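# Fit the red hose end onto the glass connector

## Task

At the workbench, slide the red hose's end fully over the glass hose connection, keeping the robot upright and untilted the whole time, and without knocking anything out of the work area.

## Robot and tools

Robot: TidyBot++, a mobile base (0.54 m long, 0.50 m wide, 0.38 m high) on four powered casters, carrying one seven-joint arm with a two-finger gripper. The shoulder sits 0.12 m ahead of the base centre and 0.68 m up. Arm segments: upper arm 0.42 m, forearm 0.31 m, hand 0.31 m from wrist to the hand point. Cameras: base_camera and wrist_camera (the latter looks along the hand). A loose object may occasionally get a brief shove from outside.

Frames (metres). Base frame: origin on the floor under the base centre, x forward, y left, z up. hand_pose is reported here as the midpoint between the finger pads; the hand's z axis runs out along the fingers, and the fingers close along its y axis. Odometry frame: the base frame as it was at scene start; base_odometry counts wheel turns only (slip looks like travel), heading in rad, left positive, -3.142 to 3.142, and drifts a few cm and degrees over many moves. base_tilt is in degrees, forward and right positive.

move: one action plus optional cameras (list of base_camera, wrist_camera or all; empty list means none) and blocking (true or omitted waits until everything rests; false returns in about 0.5 s while motion continues). With no action it just reports state, images and the scene number.
- base: an object of relative offsets from where the base is now, along its current axes: translate_m (forward +), strafe_m (left +), each -2 to 2 m; rotate_rad (counter-clockwise from above +), -6.3 to 6.3 rad. A base move is cut off after 14 s (time_out).
- joints: absolute targets by name. joint_1_rad (any angle; turns the arm about vertical, positive clockwise from above, opposite to heading), joint_2_rad -2.249 to 2.249 (shoulder, 0 upright, + leans forward), joint_3_rad (any angle), joint_4_rad -2.579 to 2.579 (elbow, 0 straight; with joint_3 at 3.14, negative folds the forearm forward), joint_5_rad (any angle), joint_6_rad -2.099 to 2.099 (wrist; negative bends the hand forward in the reference posture), joint_7_rad (any angle; hand down, + turns counter-clockwise seen from above; at 1.57 fingers open left/right), gripper_pos 0 (open, about 85 mm gap) to 1 (closed, gap about 85*(1-pos) mm). Done tolerances: ±0.039, ±0.097, ±0.061, ±0.061, ±0.114, ±0.114, ±0.096, gripper ±0.03. Any-angle joints go the short way; send steps below half a turn.
- target: one list of seven numbers, an absolute hand pose in the base frame: x, y, z in metres, then quaternion qw, qx, qy, qz, exactly as hand_pose prints. Alongside target, joints may only carry gripper_pos. The controller picks joint angles itself (the elbow may swing), the path curves and may overshoot, and an unreachable pose wanders up to 10 s then time_out.
- speeds: caps for this action only: translate_m/strafe_m 0.05 to 0.5 m/s (give one of them for a combined move), rotate_rad 0.1 to 1.57 rad/s. min_time_s: 0.1 to 8 s, minimum duration of each arm motion.
Unknown keys make a call invalid; out-of-range values get it refused, and then later move/wait/finished_scene calls in that reply are skipped. An unplanned stop (contact_stop, time_out, torque fault) also skips the rest of the reply.

wait: seconds 0 to 10, optional cameras; returns early once motions have settled. wait(0) shows the state of a non-blocking move in the line earlier move. stop: brakes all running motions (they report stopped and keep holding/pressing). zoom_image: camera plus region [x0, y0, x1, y1] in pixels, top-left origin, at most 504 by 504, on that camera's newest image. finished_scene: scene = current scene number; the result must hold without the robot afterwards.

Result lines: move says done or the worst status; base_status, joint_status, hand_status give done, moving, off_target (resting away from target, may still push), stopped, not_followed, contact_stop, time_out, torque_fault, limit_stop_at_motor_heat. joint command not followed / pose unreachable with cause: means a self-collision or reach check withheld the arm (the gripper still acts); there is no check against hitting the base. hand_target is where the hand would be with joints exactly on target. motor_effort is percent of max torque, peak in brackets. ARM HIT marks a hard hit on base or arm. on_its_own lists uncommanded behaviour. MOTOR HOT appears at 60 °C; at 75 °C an over-temperature fault lets the arm sag for 30-60 s, after which resend targets.

Corrections: after a target, add (wanted minus hand_pose) to the last target's x, y, z; to hold still, resend hand_target, not hand_pose. After a joints move, send last command plus (wanted minus reading). Friction can leave joints short by their tolerance; a load makes the arm sag. When something held touches a surface, hand_pose stops descending though commands go lower, and effort changes only slightly. Trust camera images over hand_pose, which can be 1-2 cm off.

Starting posture: folded, hand down, wrist up to 0.08 m ahead of the base front, elbow up to 1.15 m high. A downward hand reaches at most about 0.94 m high, near the base only. Forward-pointing low targets close to the base often miss or strike the base.

Avoid: driving or turning while the arm is caught above about 0.6 m (tip-over), reaching far out or swinging sideways when close to furniture, hard horizontal pushes with a raised hand, driving the arm into things (torque fault: arm frozen 10 s; limits 104.5 N m joints 1-4, 51.3 N m joints 5-7). Don't drop or fling parts, slam into fixed objects, squeeze hard on something still resting, or twist/pull hard on the gripper. Motor max torque about 62 N m (33 N m for joints 5-7). Backing off or pulling the arm in fixes a slight tilt. Base accelerates at 0.5 m/s2 and 1.57 rad/s2; thinking time lets moves run on.

Each tool is called after "Request:" in YAML: its name, and indented under it one key for each argument.

## Session

Request:
move:

Scene clock: 0.00 s.
base_odometry: x=+0.000 y=+0.000 heading=+0.000
base_tilt: forward=+0.3 right=+0.4
base_status: not commanded
joint_positions: joint_1_rad=+0.042 joint_2_rad=-0.332 joint_3_rad=+3.094 joint_4_rad=-2.505 joint_5_rad=-0.014 joint_6_rad=-0.851 joint_7_rad=+1.521 gripper_pos=+0.000
joint_status: not commanded
motor_effort: joint_1_rad=+0 joint_2_rad=-3 joint_3_rad=+0 joint_4_rad=+14 joint_5_rad=+0 joint_6_rad=+1 joint_7_rad=+0
hand_pose: x=+0.2770 y=+0.0039 z=+0.5922 quat_wxyz=(+0.001, +0.998, -0.027, +0.059) (m; base frame)
hand_target: x=+0.2775 y=+0.0039 z=+0.5925 quat_wxyz=(+0.000, +0.998, -0.027, +0.059) (m; base frame)
hand_status: not commanded
pictures: base_camera, wrist_camera
Images, in order (width x height): base_camera 644x364, wrist_camera 644x476.

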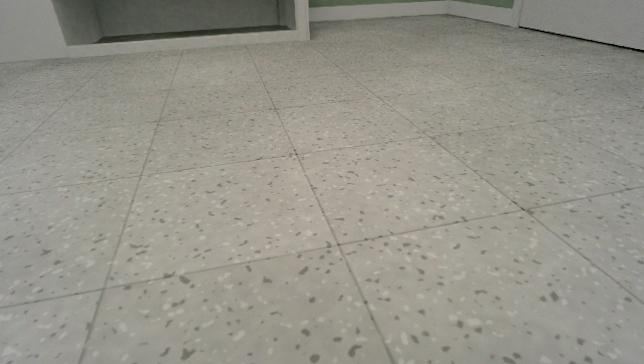

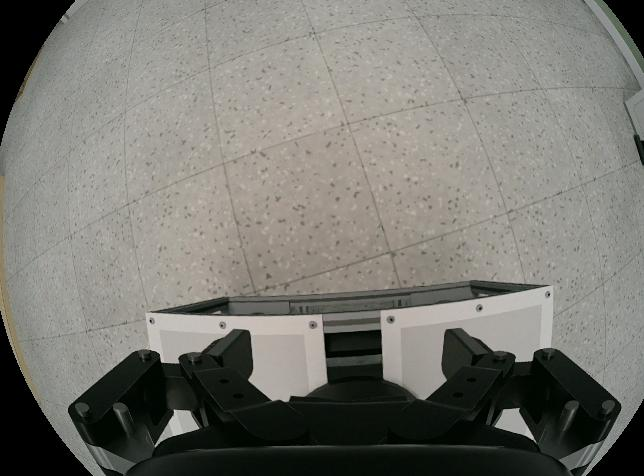

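Request:
move:
  joints: {"joint_6_rad": 0.4}
  cameras: ["all"]

Request:
move:
  base: {"rotate_rad": 1.57}
  cameras: ["all"]

Scene clock: 6.97 s.
move: done
base_odometry: x=+0.000 y=+0.000 heading=+0.000
base_tilt: forward=+0.3 right=+0.4
base_status: not commanded
joint_positions: joint_1_rad=+0.042 joint_2_rad=-0.332 joint_3_rad=+3.094 joint_4_rad=-2.505 joint_5_rad=-0.014 joint_6_rad=+0.338 joint_7_rad=+1.521 gripper_pos=+0.000
joint_status: all done
motor_effort: joint_1_rad=+0(1) joint_2_rad=-7(7) joint_3_rad=+0(1) joint_4_rad=+18(18) joint_5_rad=+0(1) joint_6_rad=+9(9) joint_7_rad=+0(1)
hand_pose: x=+0.5409 y=+0.0035 z=+0.8197 quat_wxyz=(-0.012, +0.794, -0.021, +0.607) (m; base frame)
hand_target: x=+0.5458 y=+0.0035 z=+0.8395 quat_wxyz=(-0.013, +0.774, -0.020, +0.632) (m; base frame)
hand_status: not commanded
pictures: base_camera, wrist_camera
Images, in order (width x height): base_camera 644x364, wrist_camera 644x476.

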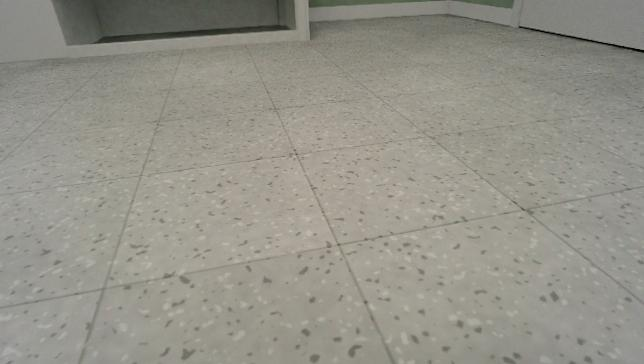

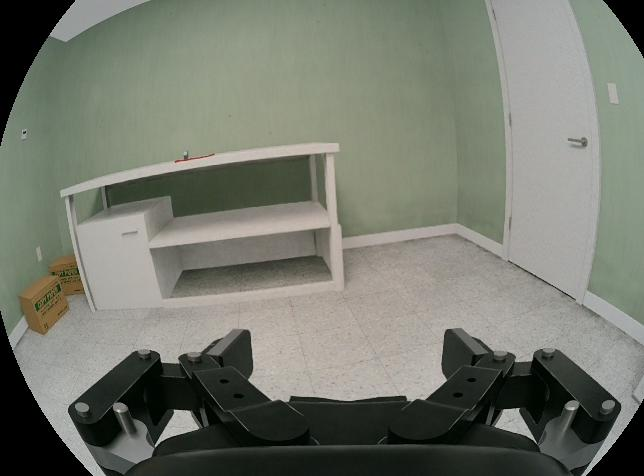

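Scene clock: 9.30 s.
move: done
base_odometry: x=+0.000 y=+0.000 heading=+1.570
base_tilt: forward=+0.3 right=+0.4
base_status: done
joint_positions: joint_1_rad=+0.042 joint_2_rad=-0.332 joint_3_rad=+3.093 joint_4_rad=-2.505 joint_5_rad=-0.014 joint_6_rad=+0.338 joint_7_rad=+1.521 gripper_pos=+0.000
joint_status: not commanded
motor_effort: joint_1_rad=+0(1) joint_2_rad=-7(8) joint_3_rad=-1(2) joint_4_rad=+17(18) joint_5_rad=+0(1) joint_6_rad=+9(9) joint_7_rad=+1(1)
hand_pose: x=+0.5409 y=+0.0041 z=+0.8197 quat_wxyz=(-0.012, +0.794, -0.020, +0.607) (m; base frame)
hand_target: x=+0.5458 y=+0.0035 z=+0.8395 quat_wxyz=(-0.013, +0.774, -0.020, +0.632) (m; base frame)
hand_status: not commanded
pictures: base_camera, wrist_camera
Images, in order (width x height): base_camera 644x364, wrist_camera 644x476.

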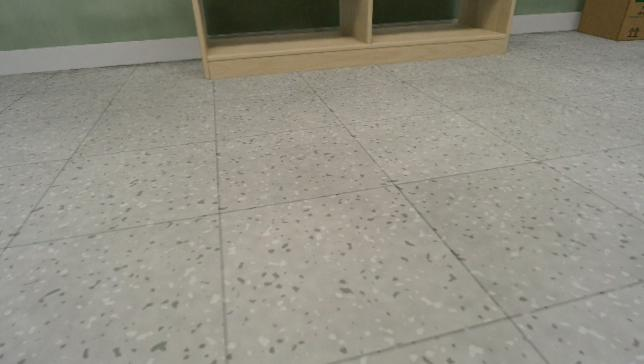

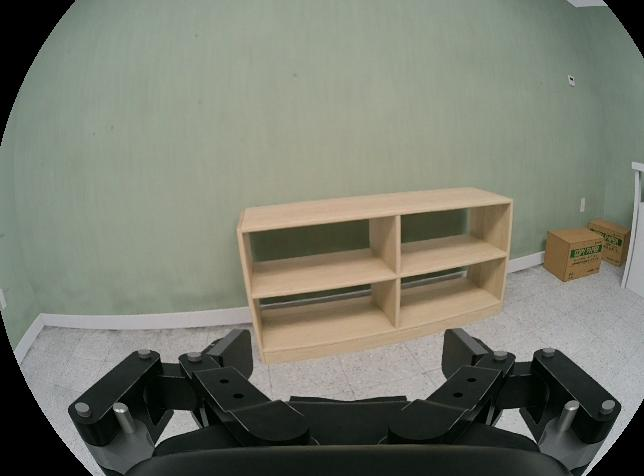

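Request:
move:
  base: {"rotate_rad": -1.32}
  joints: {"joint_2_rad": 0.0, "joint_4_rad": -1.3, "joint_6_rad": -0.6, "joint_1_rad": 0.0, "joint_3_rad": 3.14, "joint_5_rad": 0.0, "joint_7_rad": 1.57}
  cameras: ["all"]

Scene clock: 26.33 s.
move: done
base_odometry: x=+0.000 y=+0.000 heading=+0.250
base_tilt: forward=+0.3 right=+0.4
base_status: done
joint_positions: joint_1_rad=+0.016 joint_2_rad=-0.033 joint_3_rad=+3.136 joint_4_rad=-1.328 joint_5_rad=-0.014 joint_6_rad=-0.522 joint_7_rad=+1.521 gripper_pos=+0.000
joint_status: all done
motor_effort: joint_1_rad=+0(2) joint_2_rad=-18(19) joint_3_rad=+0(3) joint_4_rad=+20(21) joint_5_rad=+0(2) joint_6_rad=+8(10) joint_7_rad=+0(1)
hand_pose: x=+0.7096 y=-0.0025 z=+1.1119 quat_wxyz=(-0.019, +0.788, -0.026, +0.614) (m; base frame)
hand_target: x=+0.7165 y=+0.0023 z=+1.0860 quat_wxyz=(-0.001, +0.813, +0.000, +0.582) (m; base frame)
hand_status: not commanded
pictures: base_camera, wrist_camera
Images, in order (width x height): base_camera 644x364, wrist_camera 644x476.

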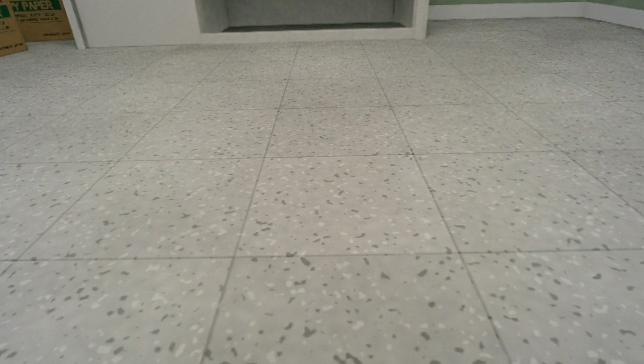

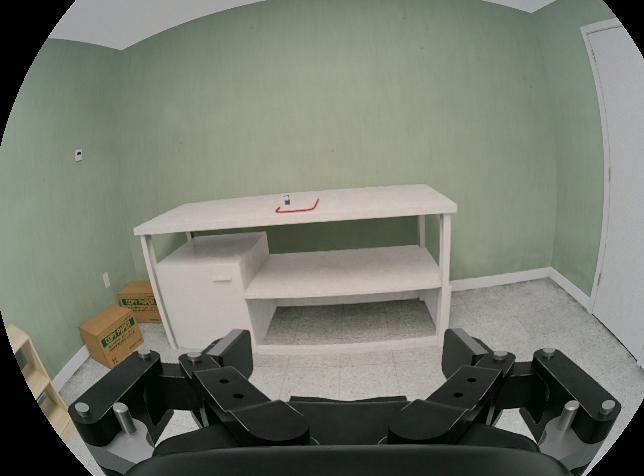

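Request:
zoom_image:
  camera: "wrist_camera"
  region: [240, 170, 360, 230]

Scaled by 4.200.

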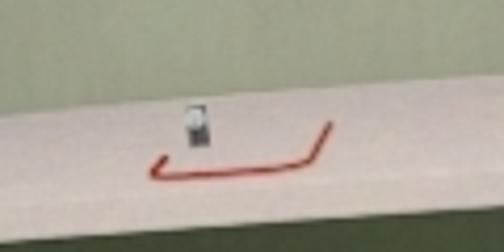

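Request:
move:
  base: {"translate_m": 1.2, "strafe_m": 0.1}
  joints: {"joint_2_rad": -0.3, "joint_4_rad": -1.6, "joint_6_rad": -0.9, "joint_7_rad": 1.6}
  cameras: ["all"]

Scene clock: 44.10 s.
move: done
base_odometry: x=+1.138 y=+0.394 heading=+0.250
base_tilt: forward=+0.3 right=+0.4
base_status: done
joint_positions: joint_1_rad=+0.016 joint_2_rad=-0.297 joint_3_rad=+3.136 joint_4_rad=-1.584 joint_5_rad=-0.014 joint_6_rad=-0.827 joint_7_rad=+1.538 gripper_pos=+0.000
joint_status: all done
motor_effort: joint_1_rad=+0(1) joint_2_rad=-9(19) joint_3_rad=-1(1) joint_4_rad=+19(21) joint_5_rad=+0(1) joint_6_rad=+8(9) joint_7_rad=+0(1)
hand_pose: x=+0.5641 y=+0.0005 z=+1.0110 quat_wxyz=(-0.012, +0.871, -0.020, +0.491) (m; base frame)
hand_target: x=+0.5492 y=+0.0022 z=+0.9847 quat_wxyz=(+0.006, +0.891, +0.014, +0.454) (m; base frame)
hand_status: not commanded
pictures: base_camera, wrist_camera
Images, in order (width x height): base_camera 644x364, wrist_camera 644x476.

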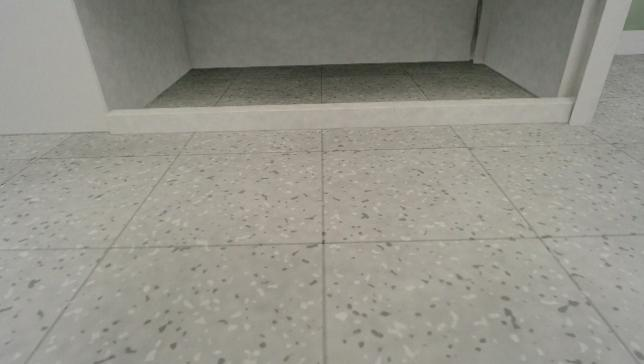

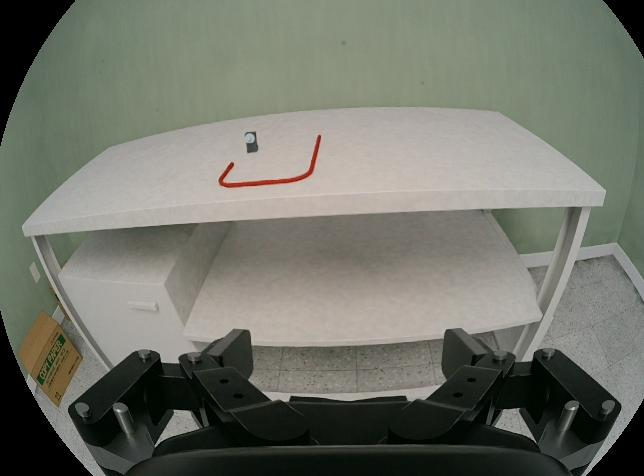

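Request:
zoom_image:
  camera: "wrist_camera"
  region: [200, 110, 340, 210]

Scaled by 3.600.

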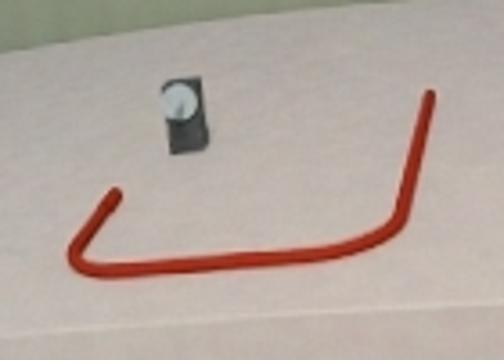

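Request:
move:
  base: {"translate_m": 0.4, "strafe_m": 0.2}
  joints: {"joint_2_rad": -0.5, "joint_4_rad": -1.6, "joint_6_rad": -1.1, "joint_7_rad": 1.6}
  cameras: ["all"]

Request:
zoom_image:
  camera: "wrist_camera"
  region: [200, 110, 440, 270]

Scene clock: 53.60 s.
move: done
base_odometry: x=+1.476 y=+0.686 heading=+0.249
base_tilt: forward=+0.3 right=+0.4
base_status: done
joint_positions: joint_1_rad=+0.015 joint_2_rad=-0.491 joint_3_rad=+3.136 joint_4_rad=-1.589 joint_5_rad=-0.014 joint_6_rad=-1.026 joint_7_rad=+1.538 gripper_pos=+0.000
joint_status: all done
motor_effort: joint_1_rad=+0(1) joint_2_rad=-2(10) joint_3_rad=+0(2) joint_4_rad=+18(20) joint_5_rad=+0(1) joint_6_rad=+8(8) joint_7_rad=+1(1)
hand_pose: x=+0.4651 y=+0.0023 z=+1.0325 quat_wxyz=(-0.012, +0.873, -0.019, +0.487) (m; base frame)
hand_target: x=+0.4491 y=+0.0021 z=+1.0105 quat_wxyz=(+0.007, +0.891, +0.014, +0.454) (m; base frame)
hand_status: not commanded
pictures: base_camera, wrist_camera
Images, in order (width x height): base_camera 644x364, wrist_camera 644x476.

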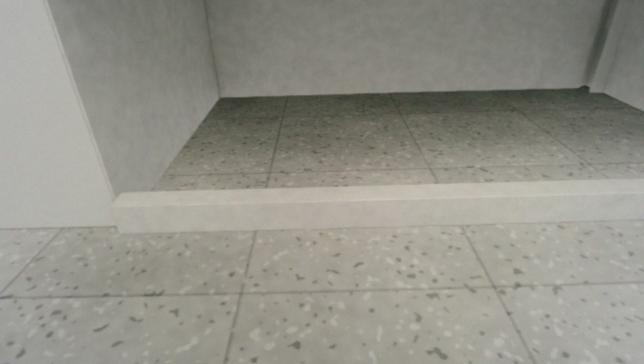

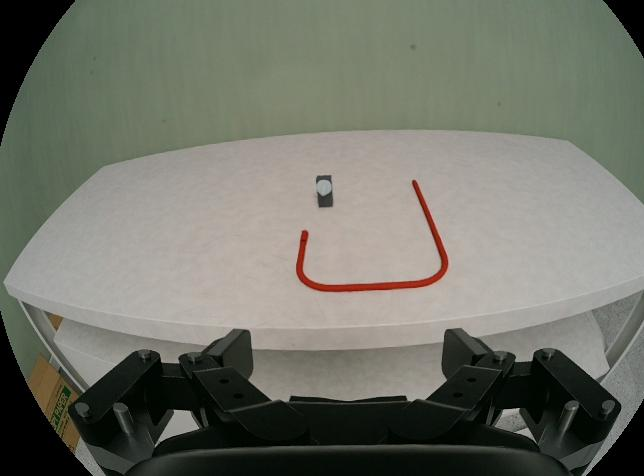

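Scaled by 2.100.

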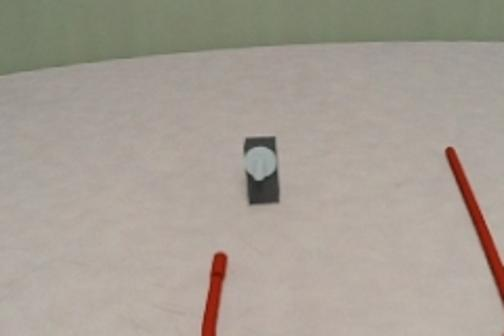

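Request:
zoom_image:
  camera: "wrist_camera"
  region: [285, 165, 365, 245]

Scaled by 6.300.

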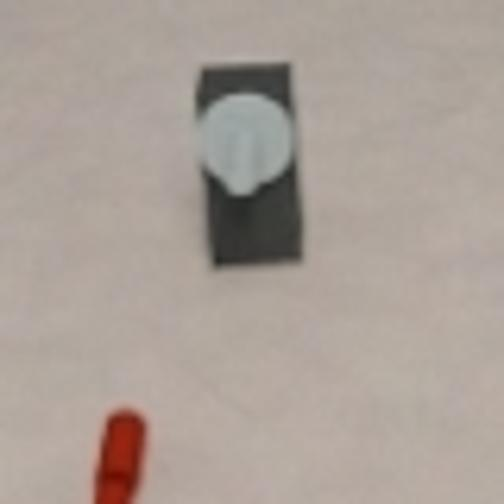

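Request:
move:
  base: {"translate_m": 0.2}
  joints: {"joint_2_rad": -0.04, "joint_4_rad": -0.96, "joint_6_rad": -1.58, "joint_7_rad": 1.62}
  cameras: ["all"]

Request:
zoom_image:
  camera: "wrist_camera"
  region: [240, 80, 440, 280]

Scene clock: 77.80 s.
move: done
base_odometry: x=+1.670 y=+0.736 heading=+0.250
base_tilt: forward=+0.3 right=+0.4
base_status: done
joint_positions: joint_1_rad=+0.015 joint_2_rad=-0.066 joint_3_rad=+3.136 joint_4_rad=-0.985 joint_5_rad=-0.014 joint_6_rad=-1.508 joint_7_rad=+1.557 gripper_pos=+0.000
joint_status: all done
motor_effort: joint_1_rad=+0(1) joint_2_rad=-13(17) joint_3_rad=+0(1) joint_4_rad=+16(19) joint_5_rad=+0(1) joint_6_rad=+6(9) joint_7_rad=+0(1)
hand_pose: x=+0.5449 y=+0.0016 z=+1.0573 quat_wxyz=(-0.007, +0.937, -0.009, +0.350) (m; base frame)
hand_target: x=+0.5386 y=+0.0021 z=+1.0433 quat_wxyz=(+0.008, +0.949, +0.024, +0.315) (m; base frame)
hand_status: not commanded
pictures: base_camera, wrist_camera
Images, in order (width x height): base_camera 644x364, wrist_camera 644x476.

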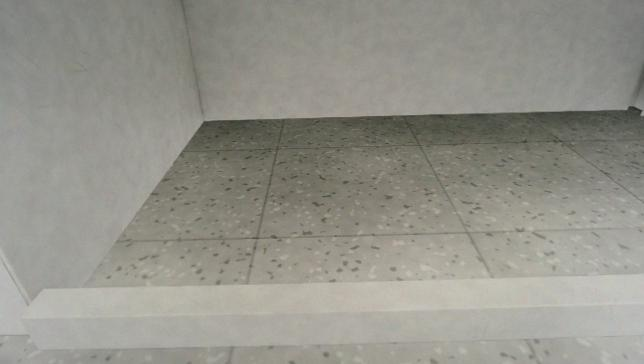

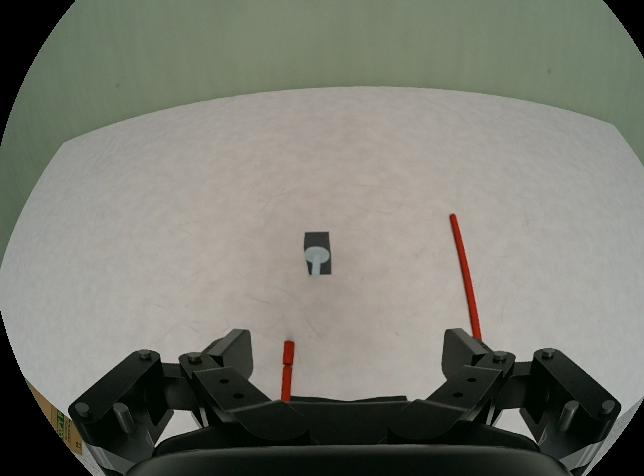

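Scaled by 2.520.

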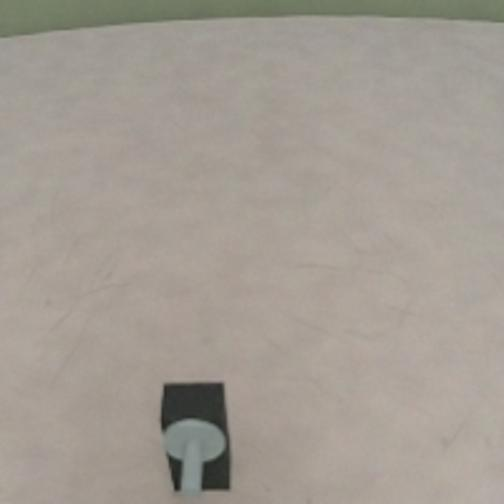

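Request:
zoom_image:
  camera: "wrist_camera"
  region: [270, 210, 370, 370]

Scaled by 3.150.

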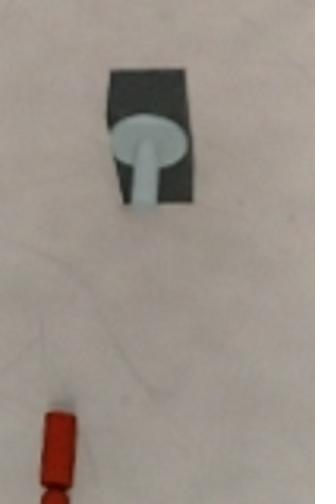

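Request:
move:
  base: {"strafe_m": 0.031}
  joints: {"joint_2_rad": -0.11, "joint_4_rad": -1.36, "joint_6_rad": -1.26, "joint_7_rad": 1.62}
  cameras: ["wrist_camera"]

Request:
zoom_image:
  camera: "wrist_camera"
  region: [222, 160, 422, 400]

Scene clock: 132.77 s.
move: done
base_odometry: x=+1.663 y=+0.766 heading=+0.250
base_tilt: forward=+0.3 right=+0.4
base_status: done
joint_positions: joint_1_rad=+0.009 joint_2_rad=-0.080 joint_3_rad=+3.137 joint_4_rad=-1.346 joint_5_rad=-0.014 joint_6_rad=-1.325 joint_7_rad=+1.558 gripper_pos=+0.000
joint_status: all done
motor_effort: joint_1_rad=+0(1) joint_2_rad=-15(16) joint_3_rad=-1(3) joint_4_rad=+17(19) joint_5_rad=+0(1) joint_6_rad=+5(6) joint_7_rad=+0(2)
hand_pose: x=+0.5481 y=+0.0038 z=+0.9307 quat_wxyz=(-0.008, +0.962, -0.008, +0.272) (m; base frame)
hand_target: x=+0.5549 y=+0.0021 z=+0.9479 quat_wxyz=(+0.007, +0.950, +0.024, +0.310) (m; base frame)
hand_status: not commanded
pictures: wrist_camera
Images, in order (width x height): wrist_camera 644x476.

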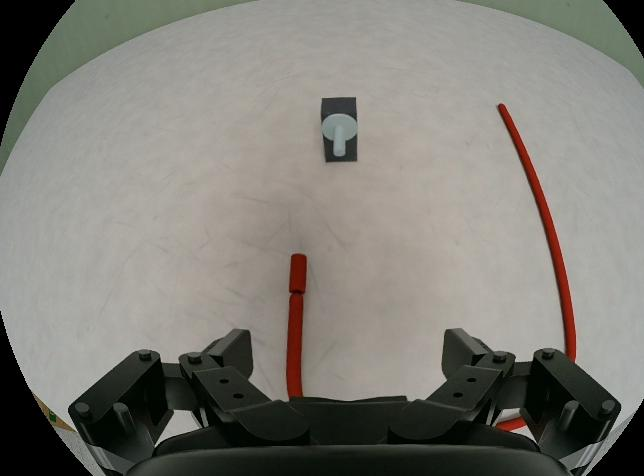

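Scaled by 2.100.

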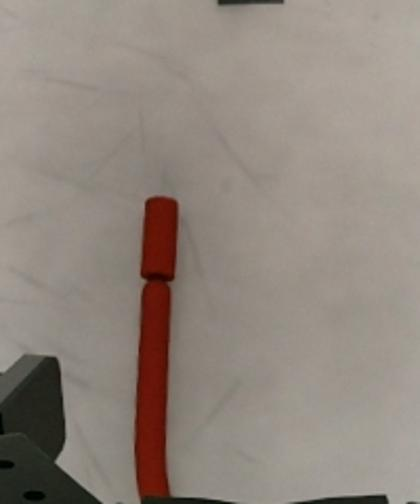

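Request:
move:
  base: {"strafe_m": 0.027}
  joints: {"joint_2_rad": -0.125, "joint_4_rad": -1.52, "joint_6_rad": -1.06}
  cameras: ["wrist_camera"]

Scene clock: 151.37 s.
move: done
base_odometry: x=+1.656 y=+0.792 heading=+0.249
base_tilt: forward=+0.3 right=+0.4
base_status: done
joint_positions: joint_1_rad=+0.005 joint_2_rad=-0.096 joint_3_rad=+3.137 joint_4_rad=-1.507 joint_5_rad=-0.014 joint_6_rad=-1.124 joint_7_rad=+1.558 gripper_pos=+0.000
joint_status: all done
motor_effort: joint_1_rad=+0(2) joint_2_rad=-15(16) joint_3_rad=-1(2) joint_4_rad=+19(19) joint_5_rad=+0(1) joint_6_rad=+6(6) joint_7_rad=+0(1)
hand_pose: x=+0.5663 y=+0.0053 z=+0.8949 quat_wxyz=(-0.009, +0.954, -0.007, +0.298) (m; base frame)
hand_target: x=+0.5734 y=+0.0021 z=+0.9135 quat_wxyz=(+0.008, +0.941, +0.024, +0.336) (m; base frame)
hand_status: not commanded
pictures: wrist_camera
Images, in order (width x height): wrist_camera 644x476.

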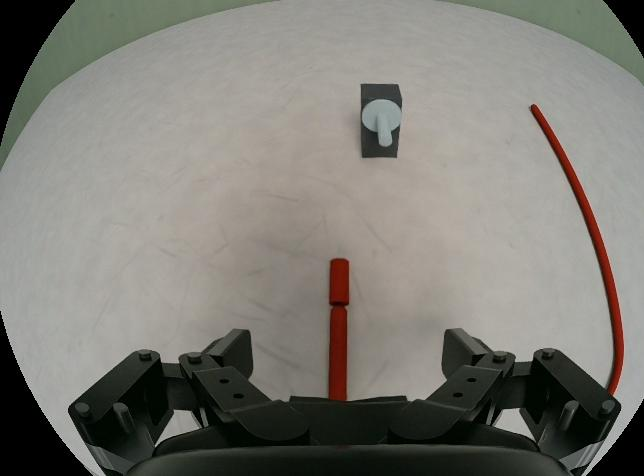

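Request:
move:
  base: {"strafe_m": 0.004}
  joints: {"joint_2_rad": -0.115, "joint_4_rad": -1.59, "joint_6_rad": -0.975}
  cameras: ["wrist_camera"]

Scene clock: 158.73 s.
move: done
base_odometry: x=+1.655 y=+0.796 heading=+0.249
base_tilt: forward=+0.3 right=+0.4
base_status: done
joint_positions: joint_1_rad=+0.005 joint_2_rad=-0.096 joint_3_rad=+3.137 joint_4_rad=-1.579 joint_5_rad=-0.014 joint_6_rad=-1.037 joint_7_rad=+1.558 gripper_pos=+0.000
joint_status: all done
motor_effort: joint_1_rad=+0(2) joint_2_rad=-15(16) joint_3_rad=+0(2) joint_4_rad=+18(19) joint_5_rad=+0(2) joint_6_rad=+6(6) joint_7_rad=+0(1)
hand_pose: x=+0.5731 y=+0.0050 z=+0.8755 quat_wxyz=(-0.009, +0.952, -0.008, +0.306) (m; base frame)
hand_target: x=+0.5822 y=+0.0021 z=+0.8901 quat_wxyz=(+0.008, +0.940, +0.024, +0.339) (m; base frame)
hand_status: not commanded
pictures: wrist_camera
Images, in order (width x height): wrist_camera 644x476.

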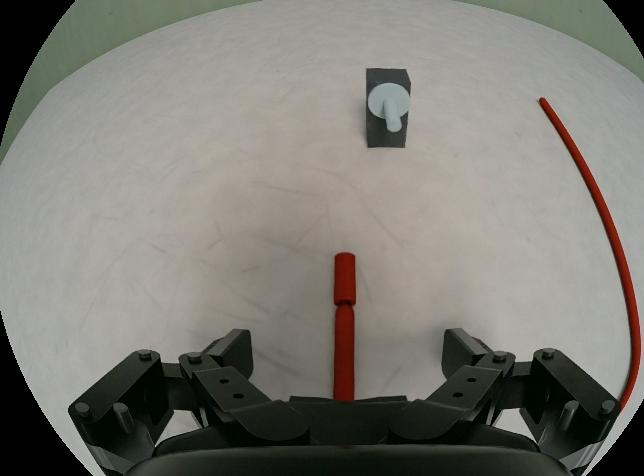

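Request:
move:
  joints: {"joint_2_rad": -0.06, "joint_4_rad": -1.593, "joint_6_rad": -0.93}
  cameras: ["wrist_camera"]

Request:
zoom_image:
  camera: "wrist_camera"
  region: [222, 220, 472, 400]

Scene clock: 171.53 s.
move: done
base_odometry: x=+1.655 y=+0.796 heading=+0.249
base_tilt: forward=+0.3 right=+0.4
base_status: not commanded
joint_positions: joint_1_rad=+0.005 joint_2_rad=-0.078 joint_3_rad=+3.137 joint_4_rad=-1.579 joint_5_rad=-0.014 joint_6_rad=-0.991 joint_7_rad=+1.558 gripper_pos=+0.000
joint_status: all done
motor_effort: joint_1_rad=+0(1) joint_2_rad=-16(17) joint_3_rad=+0(1) joint_4_rad=+19(20) joint_5_rad=+0(1) joint_6_rad=+6(6) joint_7_rad=+0(1)
hand_pose: x=+0.5879 y=+0.0049 z=+0.8755 quat_wxyz=(-0.009, +0.948, -0.008, +0.319) (m; base frame)
hand_target: x=+0.6033 y=+0.0021 z=+0.8714 quat_wxyz=(+0.008, +0.943, +0.024, +0.333) (m; base frame)
hand_status: not commanded
pictures: wrist_camera
Images, in order (width x height): wrist_camera 644x476.

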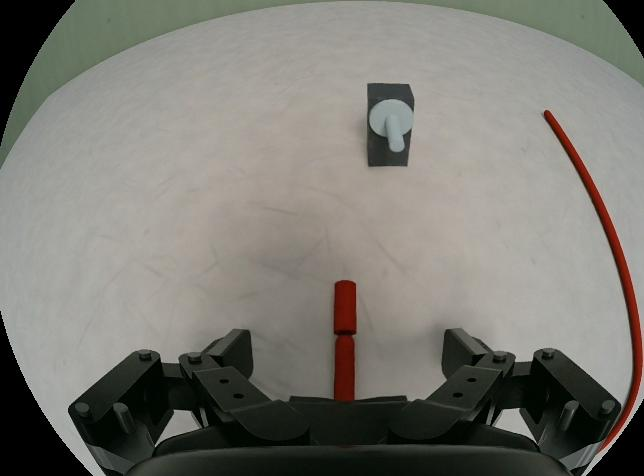

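Scaled by 2.016.

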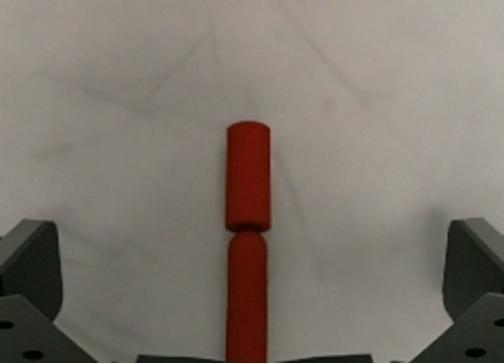

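Request:
move:
  joints: {"joint_2_rad": -0.06, "joint_4_rad": -1.63, "joint_6_rad": -0.90}
  cameras: ["wrist_camera"]

Scene clock: 181.23 s.
move: done
base_odometry: x=+1.655 y=+0.796 heading=+0.249
base_tilt: forward=+0.3 right=+0.4
base_status: not commanded
joint_positions: joint_1_rad=+0.005 joint_2_rad=-0.079 joint_3_rad=+3.137 joint_4_rad=-1.603 joint_5_rad=-0.014 joint_6_rad=-0.953 joint_7_rad=+1.560 gripper_pos=+0.000
joint_status: all done
motor_effort: joint_1_rad=+0(1) joint_2_rad=-14(17) joint_3_rad=-1(1) joint_4_rad=+16(19) joint_5_rad=+0(1) joint_6_rad=+5(6) joint_7_rad=+0(0)
hand_pose: x=+0.5918 y=+0.0048 z=+0.8712 quat_wxyz=(-0.008, +0.945, -0.008, +0.326) (m; base frame)
hand_target: x=+0.6018 y=+0.0021 z=+0.8584 quat_wxyz=(+0.008, +0.944, +0.024, +0.329) (m; base frame)
hand_status: not commanded
pictures: wrist_camera
Images, in order (width x height): wrist_camera 644x476.

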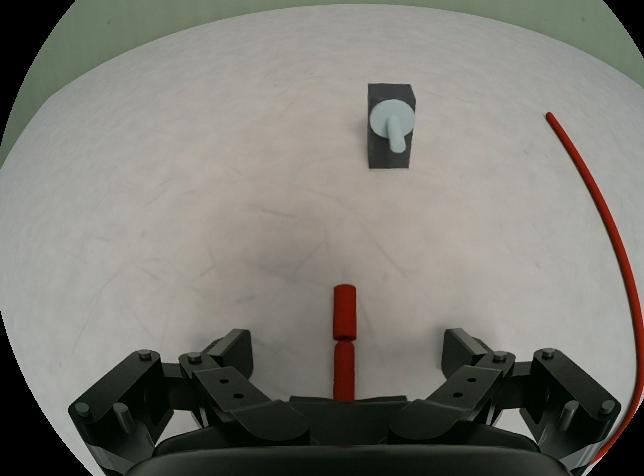

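Request:
move:
  joints: {"joint_2_rad": -0.06, "joint_4_rad": -1.66, "joint_6_rad": -0.88}
  cameras: ["wrist_camera"]

Request:
zoom_image:
  camera: "wrist_camera"
  region: [222, 240, 472, 400]

Scene clock: 187.60 s.
move: done
base_odometry: x=+1.655 y=+0.796 heading=+0.249
base_tilt: forward=+0.3 right=+0.4
base_status: not commanded
joint_positions: joint_1_rad=+0.005 joint_2_rad=-0.081 joint_3_rad=+3.137 joint_4_rad=-1.617 joint_5_rad=-0.014 joint_6_rad=-0.923 joint_7_rad=+1.561 gripper_pos=+0.000
joint_status: all done
motor_effort: joint_1_rad=+0(1) joint_2_rad=-11(13) joint_3_rad=+0(1) joint_4_rad=+14(17) joint_5_rad=-1(1) joint_6_rad=+3(5) joint_7_rad=+0(0)
hand_pose: x=+0.5955 y=+0.0047 z=+0.8709 quat_wxyz=(-0.008, +0.942, -0.007, +0.335) (m; base frame)
hand_target: x=+0.5992 y=+0.0021 z=+0.8470 quat_wxyz=(+0.008, +0.945, +0.024, +0.325) (m; base frame)
hand_status: not commanded
pictures: wrist_camera
Images, in order (width x height): wrist_camera 644x476.

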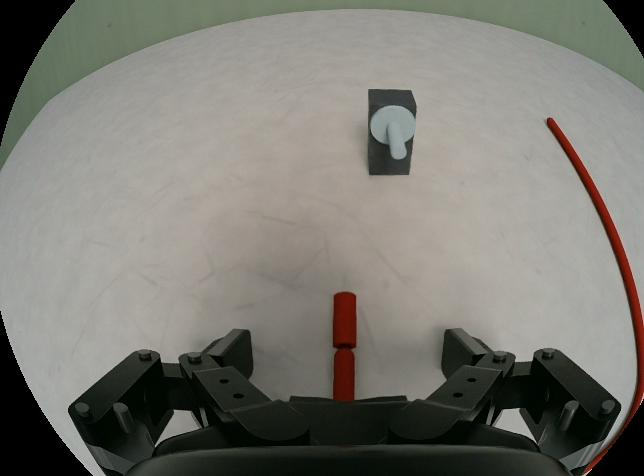

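Scaled by 2.016.

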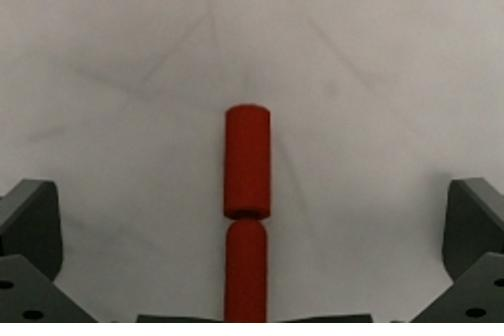

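Request:
zoom_image:
  camera: "wrist_camera"
  region: [342, 70, 442, 190]

Scaled by 4.200.

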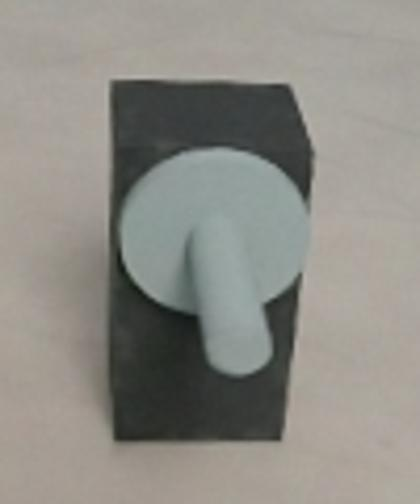

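Request:
move:
  joints: {"joint_2_rad": -0.08, "joint_4_rad": -1.59, "joint_6_rad": -0.92}
  cameras: []

Request:
move:
  joints: {"gripper_pos": 0.6}
  cameras: ["wrist_camera"]

Request:
zoom_image:
  camera: "wrist_camera"
  region: [242, 270, 442, 430]

Scene clock: 224.73 s.
move: done
base_odometry: x=+1.655 y=+0.796 heading=+0.249
base_tilt: forward=+0.3 right=+0.4
base_status: not commanded
joint_positions: joint_1_rad=+0.005 joint_2_rad=-0.081 joint_3_rad=+3.137 joint_4_rad=-1.615 joint_5_rad=-0.014 joint_6_rad=-0.923 joint_7_rad=+1.561 gripper_pos=+0.000
joint_status: all done
motor_effort: joint_1_rad=+0(1) joint_2_rad=-16(16) joint_3_rad=+0(1) joint_4_rad=+19(19) joint_5_rad=+0(1) joint_6_rad=+6(6) joint_7_rad=+0(1)
hand_pose: x=+0.5960 y=+0.0047 z=+0.8718 quat_wxyz=(-0.008, +0.942, -0.007, +0.336) (m; base frame)
hand_target: x=+0.6024 y=+0.0022 z=+0.8846 quat_wxyz=(+0.008, +0.937, +0.024, +0.348) (m; base frame)
hand_status: not commanded
pictures: none
No camera images: "cameras" was empty.

Scene clock: 225.60 s.
move: done
base_odometry: x=+1.655 y=+0.796 heading=+0.249
base_tilt: forward=+0.3 right=+0.4
base_status: not commanded
joint_positions: joint_1_rad=+0.005 joint_2_rad=-0.081 joint_3_rad=+3.137 joint_4_rad=-1.599 joint_5_rad=-0.014 joint_6_rad=-0.923 joint_7_rad=+1.561 gripper_pos=+0.600
joint_status: all done
motor_effort: joint_1_rad=+0(1) joint_2_rad=-13(16) joint_3_rad=-1(1) joint_4_rad=+16(18) joint_5_rad=+0(1) joint_6_rad=+4(6) joint_7_rad=+0(1)
hand_pose: x=+0.5995 y=+0.0047 z=+0.8799 quat_wxyz=(-0.008, +0.939, -0.007, +0.343) (m; base frame)
hand_target: x=+0.6024 y=+0.0022 z=+0.8846 quat_wxyz=(+0.008, +0.937, +0.024, +0.348) (m; base frame)
hand_status: not commanded
pictures: wrist_camera
Images, in order (width x height): wrist_camera 644x476.

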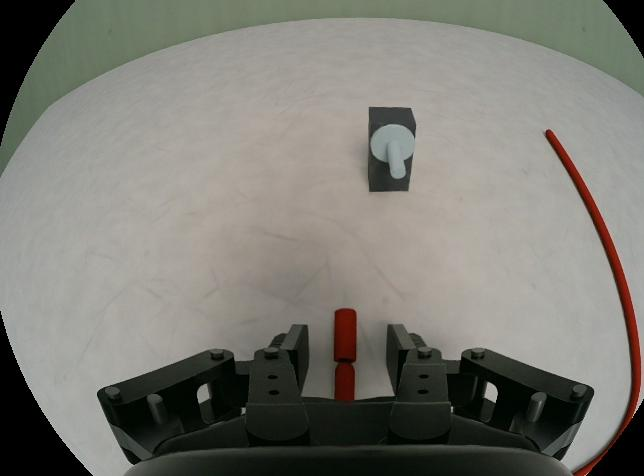

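Scaled by 2.520.

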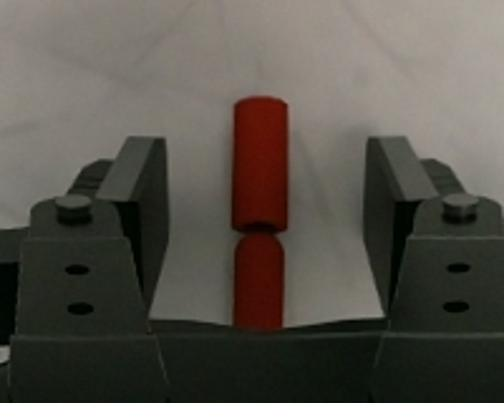

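Request:
move:
  base: {"translate_m": -0.006}
  joints: {"joint_4_rad": -1.575}
  cameras: []

Request:
move:
  joints: {"gripper_pos": 0.9}
  cameras: ["wrist_camera"]

Request:
zoom_image:
  camera: "wrist_camera"
  region: [242, 270, 442, 430]

Scene clock: 236.90 s.
move: done
base_odometry: x=+1.649 y=+0.795 heading=+0.249
base_tilt: forward=+0.3 right=+0.4
base_status: done
joint_positions: joint_1_rad=+0.005 joint_2_rad=-0.081 joint_3_rad=+3.137 joint_4_rad=-1.598 joint_5_rad=-0.014 joint_6_rad=-0.923 joint_7_rad=+1.561 gripper_pos=+0.600
joint_status: all done
motor_effort: joint_1_rad=+0(1) joint_2_rad=-15(18) joint_3_rad=-1(1) joint_4_rad=+18(19) joint_5_rad=+0(1) joint_6_rad=+6(7) joint_7_rad=+0(1)
hand_pose: x=+0.5999 y=+0.0047 z=+0.8807 quat_wxyz=(-0.008, +0.939, -0.007, +0.344) (m; base frame)
hand_target: x=+0.6056 y=+0.0022 z=+0.8924 quat_wxyz=(+0.009, +0.934, +0.024, +0.355) (m; base frame)
hand_status: not commanded
pictures: none
No camera images: "cameras" was empty.

Scene clock: 237.60 s.
move: done
base_odometry: x=+1.649 y=+0.795 heading=+0.249
base_tilt: forward=+0.3 right=+0.4
base_status: not commanded
joint_positions: joint_1_rad=+0.005 joint_2_rad=-0.081 joint_3_rad=+3.137 joint_4_rad=-1.597 joint_5_rad=-0.014 joint_6_rad=-0.923 joint_7_rad=+1.561 gripper_pos=+0.900
joint_status: all done
motor_effort: joint_1_rad=+1(1) joint_2_rad=-16(16) joint_3_rad=+0(1) joint_4_rad=+18(19) joint_5_rad=+1(1) joint_6_rad=+6(6) joint_7_rad=+0(1)
hand_pose: x=+0.6000 y=+0.0047 z=+0.8809 quat_wxyz=(-0.008, +0.939, -0.007, +0.344) (m; base frame)
hand_target: x=+0.6056 y=+0.0022 z=+0.8924 quat_wxyz=(+0.009, +0.934, +0.024, +0.355) (m; base frame)
hand_status: not commanded
pictures: wrist_camera
Images, in order (width x height): wrist_camera 644x476.

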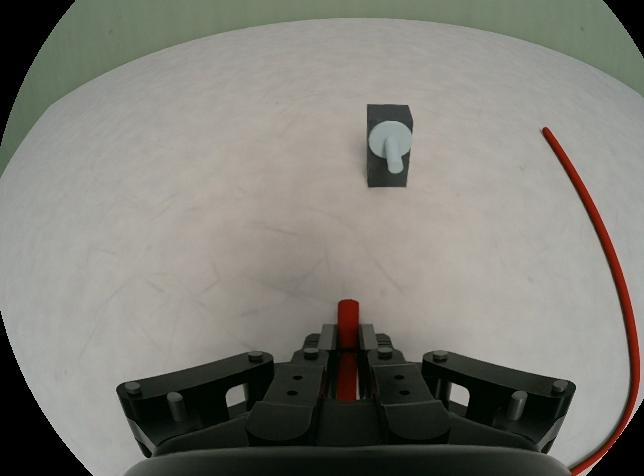

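Scaled by 2.520.

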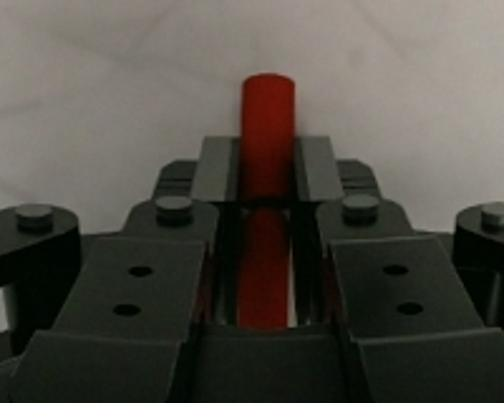

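Request:
move:
  joints: {"gripper_pos": 0.96}
  cameras: []

Scene clock: 240.57 s.
move: done
base_odometry: x=+1.649 y=+0.795 heading=+0.249
base_tilt: forward=+0.3 right=+0.4
base_status: not commanded
joint_positions: joint_1_rad=+0.005 joint_2_rad=-0.081 joint_3_rad=+3.137 joint_4_rad=-1.597 joint_5_rad=-0.014 joint_6_rad=-0.923 joint_7_rad=+1.561 gripper_pos=+0.953
joint_status: all done
motor_effort: joint_1_rad=+0(1) joint_2_rad=-15(16) joint_3_rad=+0(1) joint_4_rad=+18(19) joint_5_rad=+0(1) joint_6_rad=+6(6) joint_7_rad=+1(1)
hand_pose: x=+0.6000 y=+0.0047 z=+0.8809 quat_wxyz=(-0.008, +0.939, -0.007, +0.344) (m; base frame)
hand_target: x=+0.6056 y=+0.0022 z=+0.8924 quat_wxyz=(+0.009, +0.934, +0.024, +0.355) (m; base frame)
hand_status: not commanded
pictures: none
No camera images: "cameras" was empty.

Request:
move:
  joints: {"gripper_pos": 1.0}
  cameras: ["wrist_camera"]

Request:
zoom_image:
  camera: "wrist_camera"
  region: [242, 270, 442, 430]

Scene clock: 248.90 s.
move: done
base_odometry: x=+1.649 y=+0.795 heading=+0.249
base_tilt: forward=+0.3 right=+0.4
base_status: not commanded
joint_positions: joint_1_rad=+0.005 joint_2_rad=-0.081 joint_3_rad=+3.137 joint_4_rad=-1.597 joint_5_rad=-0.014 joint_6_rad=-0.923 joint_7_rad=+1.561 gripper_pos=+0.984
joint_status: all done
motor_effort: joint_1_rad=+0(0) joint_2_rad=-15(16) joint_3_rad=+0(1) joint_4_rad=+18(19) joint_5_rad=+0(1) joint_6_rad=+6(6) joint_7_rad=+0(1)
hand_pose: x=+0.6000 y=+0.0047 z=+0.8809 quat_wxyz=(-0.008, +0.939, -0.007, +0.344) (m; base frame)
hand_target: x=+0.6056 y=+0.0022 z=+0.8924 quat_wxyz=(+0.009, +0.934, +0.024, +0.355) (m; base frame)
hand_status: not commanded
pictures: wrist_camera
Images, in order (width x height): wrist_camera 644x476.

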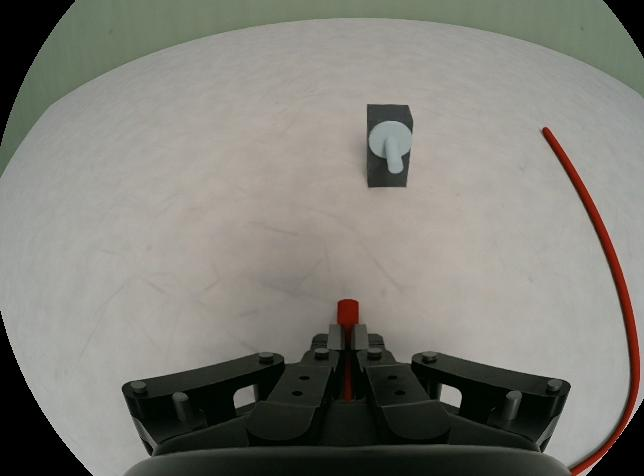

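Scaled by 2.520.

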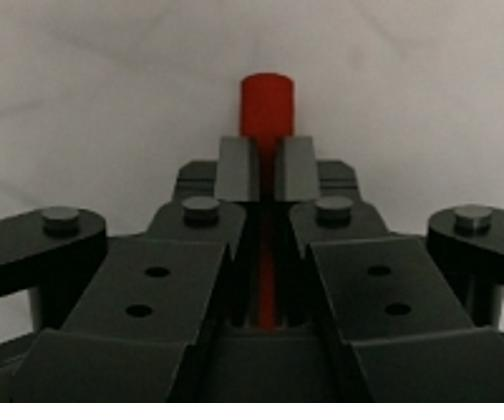

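Request:
move:
  joints: {"gripper_pos": 0.65}
  cameras: []

Request:
move:
  joints: {"joint_2_rad": -0.065, "joint_4_rad": -1.63, "joint_6_rad": -0.89}
  cameras: []

Request:
move:
  joints: {"joint_2_rad": -0.065, "joint_4_rad": -1.65, "joint_6_rad": -0.87}
  cameras: ["wrist_camera"]

Request:
zoom_image:
  camera: "wrist_camera"
  region: [242, 270, 442, 430]

Scene clock: 258.77 s.
move: done
base_odometry: x=+1.649 y=+0.795 heading=+0.249
base_tilt: forward=+0.3 right=+0.4
base_status: not commanded
joint_positions: joint_1_rad=+0.005 joint_2_rad=-0.081 joint_3_rad=+3.137 joint_4_rad=-1.597 joint_5_rad=-0.014 joint_6_rad=-0.923 joint_7_rad=+1.561 gripper_pos=+0.650
joint_status: all done
motor_effort: joint_1_rad=+0(1) joint_2_rad=-16(16) joint_3_rad=-1(1) joint_4_rad=+19(19) joint_5_rad=+0(1) joint_6_rad=+6(6) joint_7_rad=+0(1)
hand_pose: x=+0.6000 y=+0.0047 z=+0.8809 quat_wxyz=(-0.008, +0.939, -0.007, +0.344) (m; base frame)
hand_target: x=+0.6056 y=+0.0022 z=+0.8924 quat_wxyz=(+0.009, +0.934, +0.024, +0.355) (m; base frame)
hand_status: not commanded
pictures: none
No camera images: "cameras" was empty.

Scene clock: 259.53 s.
move: done
base_odometry: x=+1.649 y=+0.795 heading=+0.249
base_tilt: forward=+0.3 right=+0.4
base_status: not commanded
joint_positions: joint_1_rad=+0.005 joint_2_rad=-0.081 joint_3_rad=+3.137 joint_4_rad=-1.603 joint_5_rad=-0.014 joint_6_rad=-0.914 joint_7_rad=+1.561 gripper_pos=+0.650
joint_status: all done
motor_effort: joint_1_rad=+0(1) joint_2_rad=-13(16) joint_3_rad=+0(1) joint_4_rad=+16(20) joint_5_rad=+0(1) joint_6_rad=+4(6) joint_7_rad=+0(1)
hand_pose: x=+0.6009 y=+0.0047 z=+0.8800 quat_wxyz=(-0.008, +0.938, -0.007, +0.346) (m; base frame)
hand_target: x=+0.6033 y=+0.0021 z=+0.8628 quat_wxyz=(+0.008, +0.941, +0.024, +0.337) (m; base frame)
hand_status: not commanded
pictures: none
No camera images: "cameras" was empty.

Scene clock: 260.10 s.
move: done
base_odometry: x=+1.649 y=+0.795 heading=+0.249
base_tilt: forward=+0.3 right=+0.4
base_status: not commanded
joint_positions: joint_1_rad=+0.005 joint_2_rad=-0.083 joint_3_rad=+3.137 joint_4_rad=-1.610 joint_5_rad=-0.014 joint_6_rad=-0.901 joint_7_rad=+1.561 gripper_pos=+0.650
joint_status: all done
motor_effort: joint_1_rad=+0(1) joint_2_rad=-11(13) joint_3_rad=+0(1) joint_4_rad=+14(16) joint_5_rad=+0(0) joint_6_rad=+3(4) joint_7_rad=+0(0)
hand_pose: x=+0.6020 y=+0.0046 z=+0.8797 quat_wxyz=(-0.008, +0.937, -0.007, +0.349) (m; base frame)
hand_target: x=+0.6033 y=+0.0021 z=+0.8565 quat_wxyz=(+0.008, +0.941, +0.024, +0.337) (m; base frame)
hand_status: not commanded
pictures: wrist_camera
Images, in order (width x height): wrist_camera 644x476.

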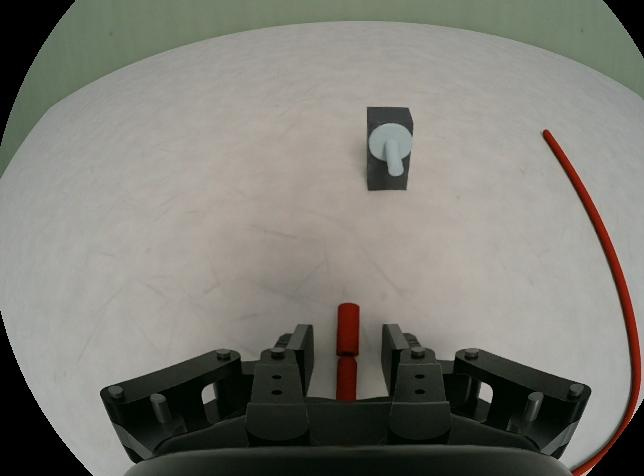

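Scaled by 2.520.

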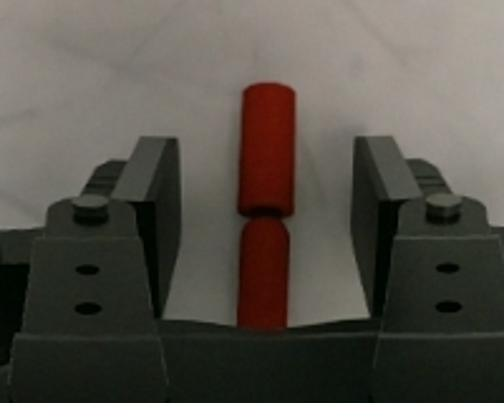

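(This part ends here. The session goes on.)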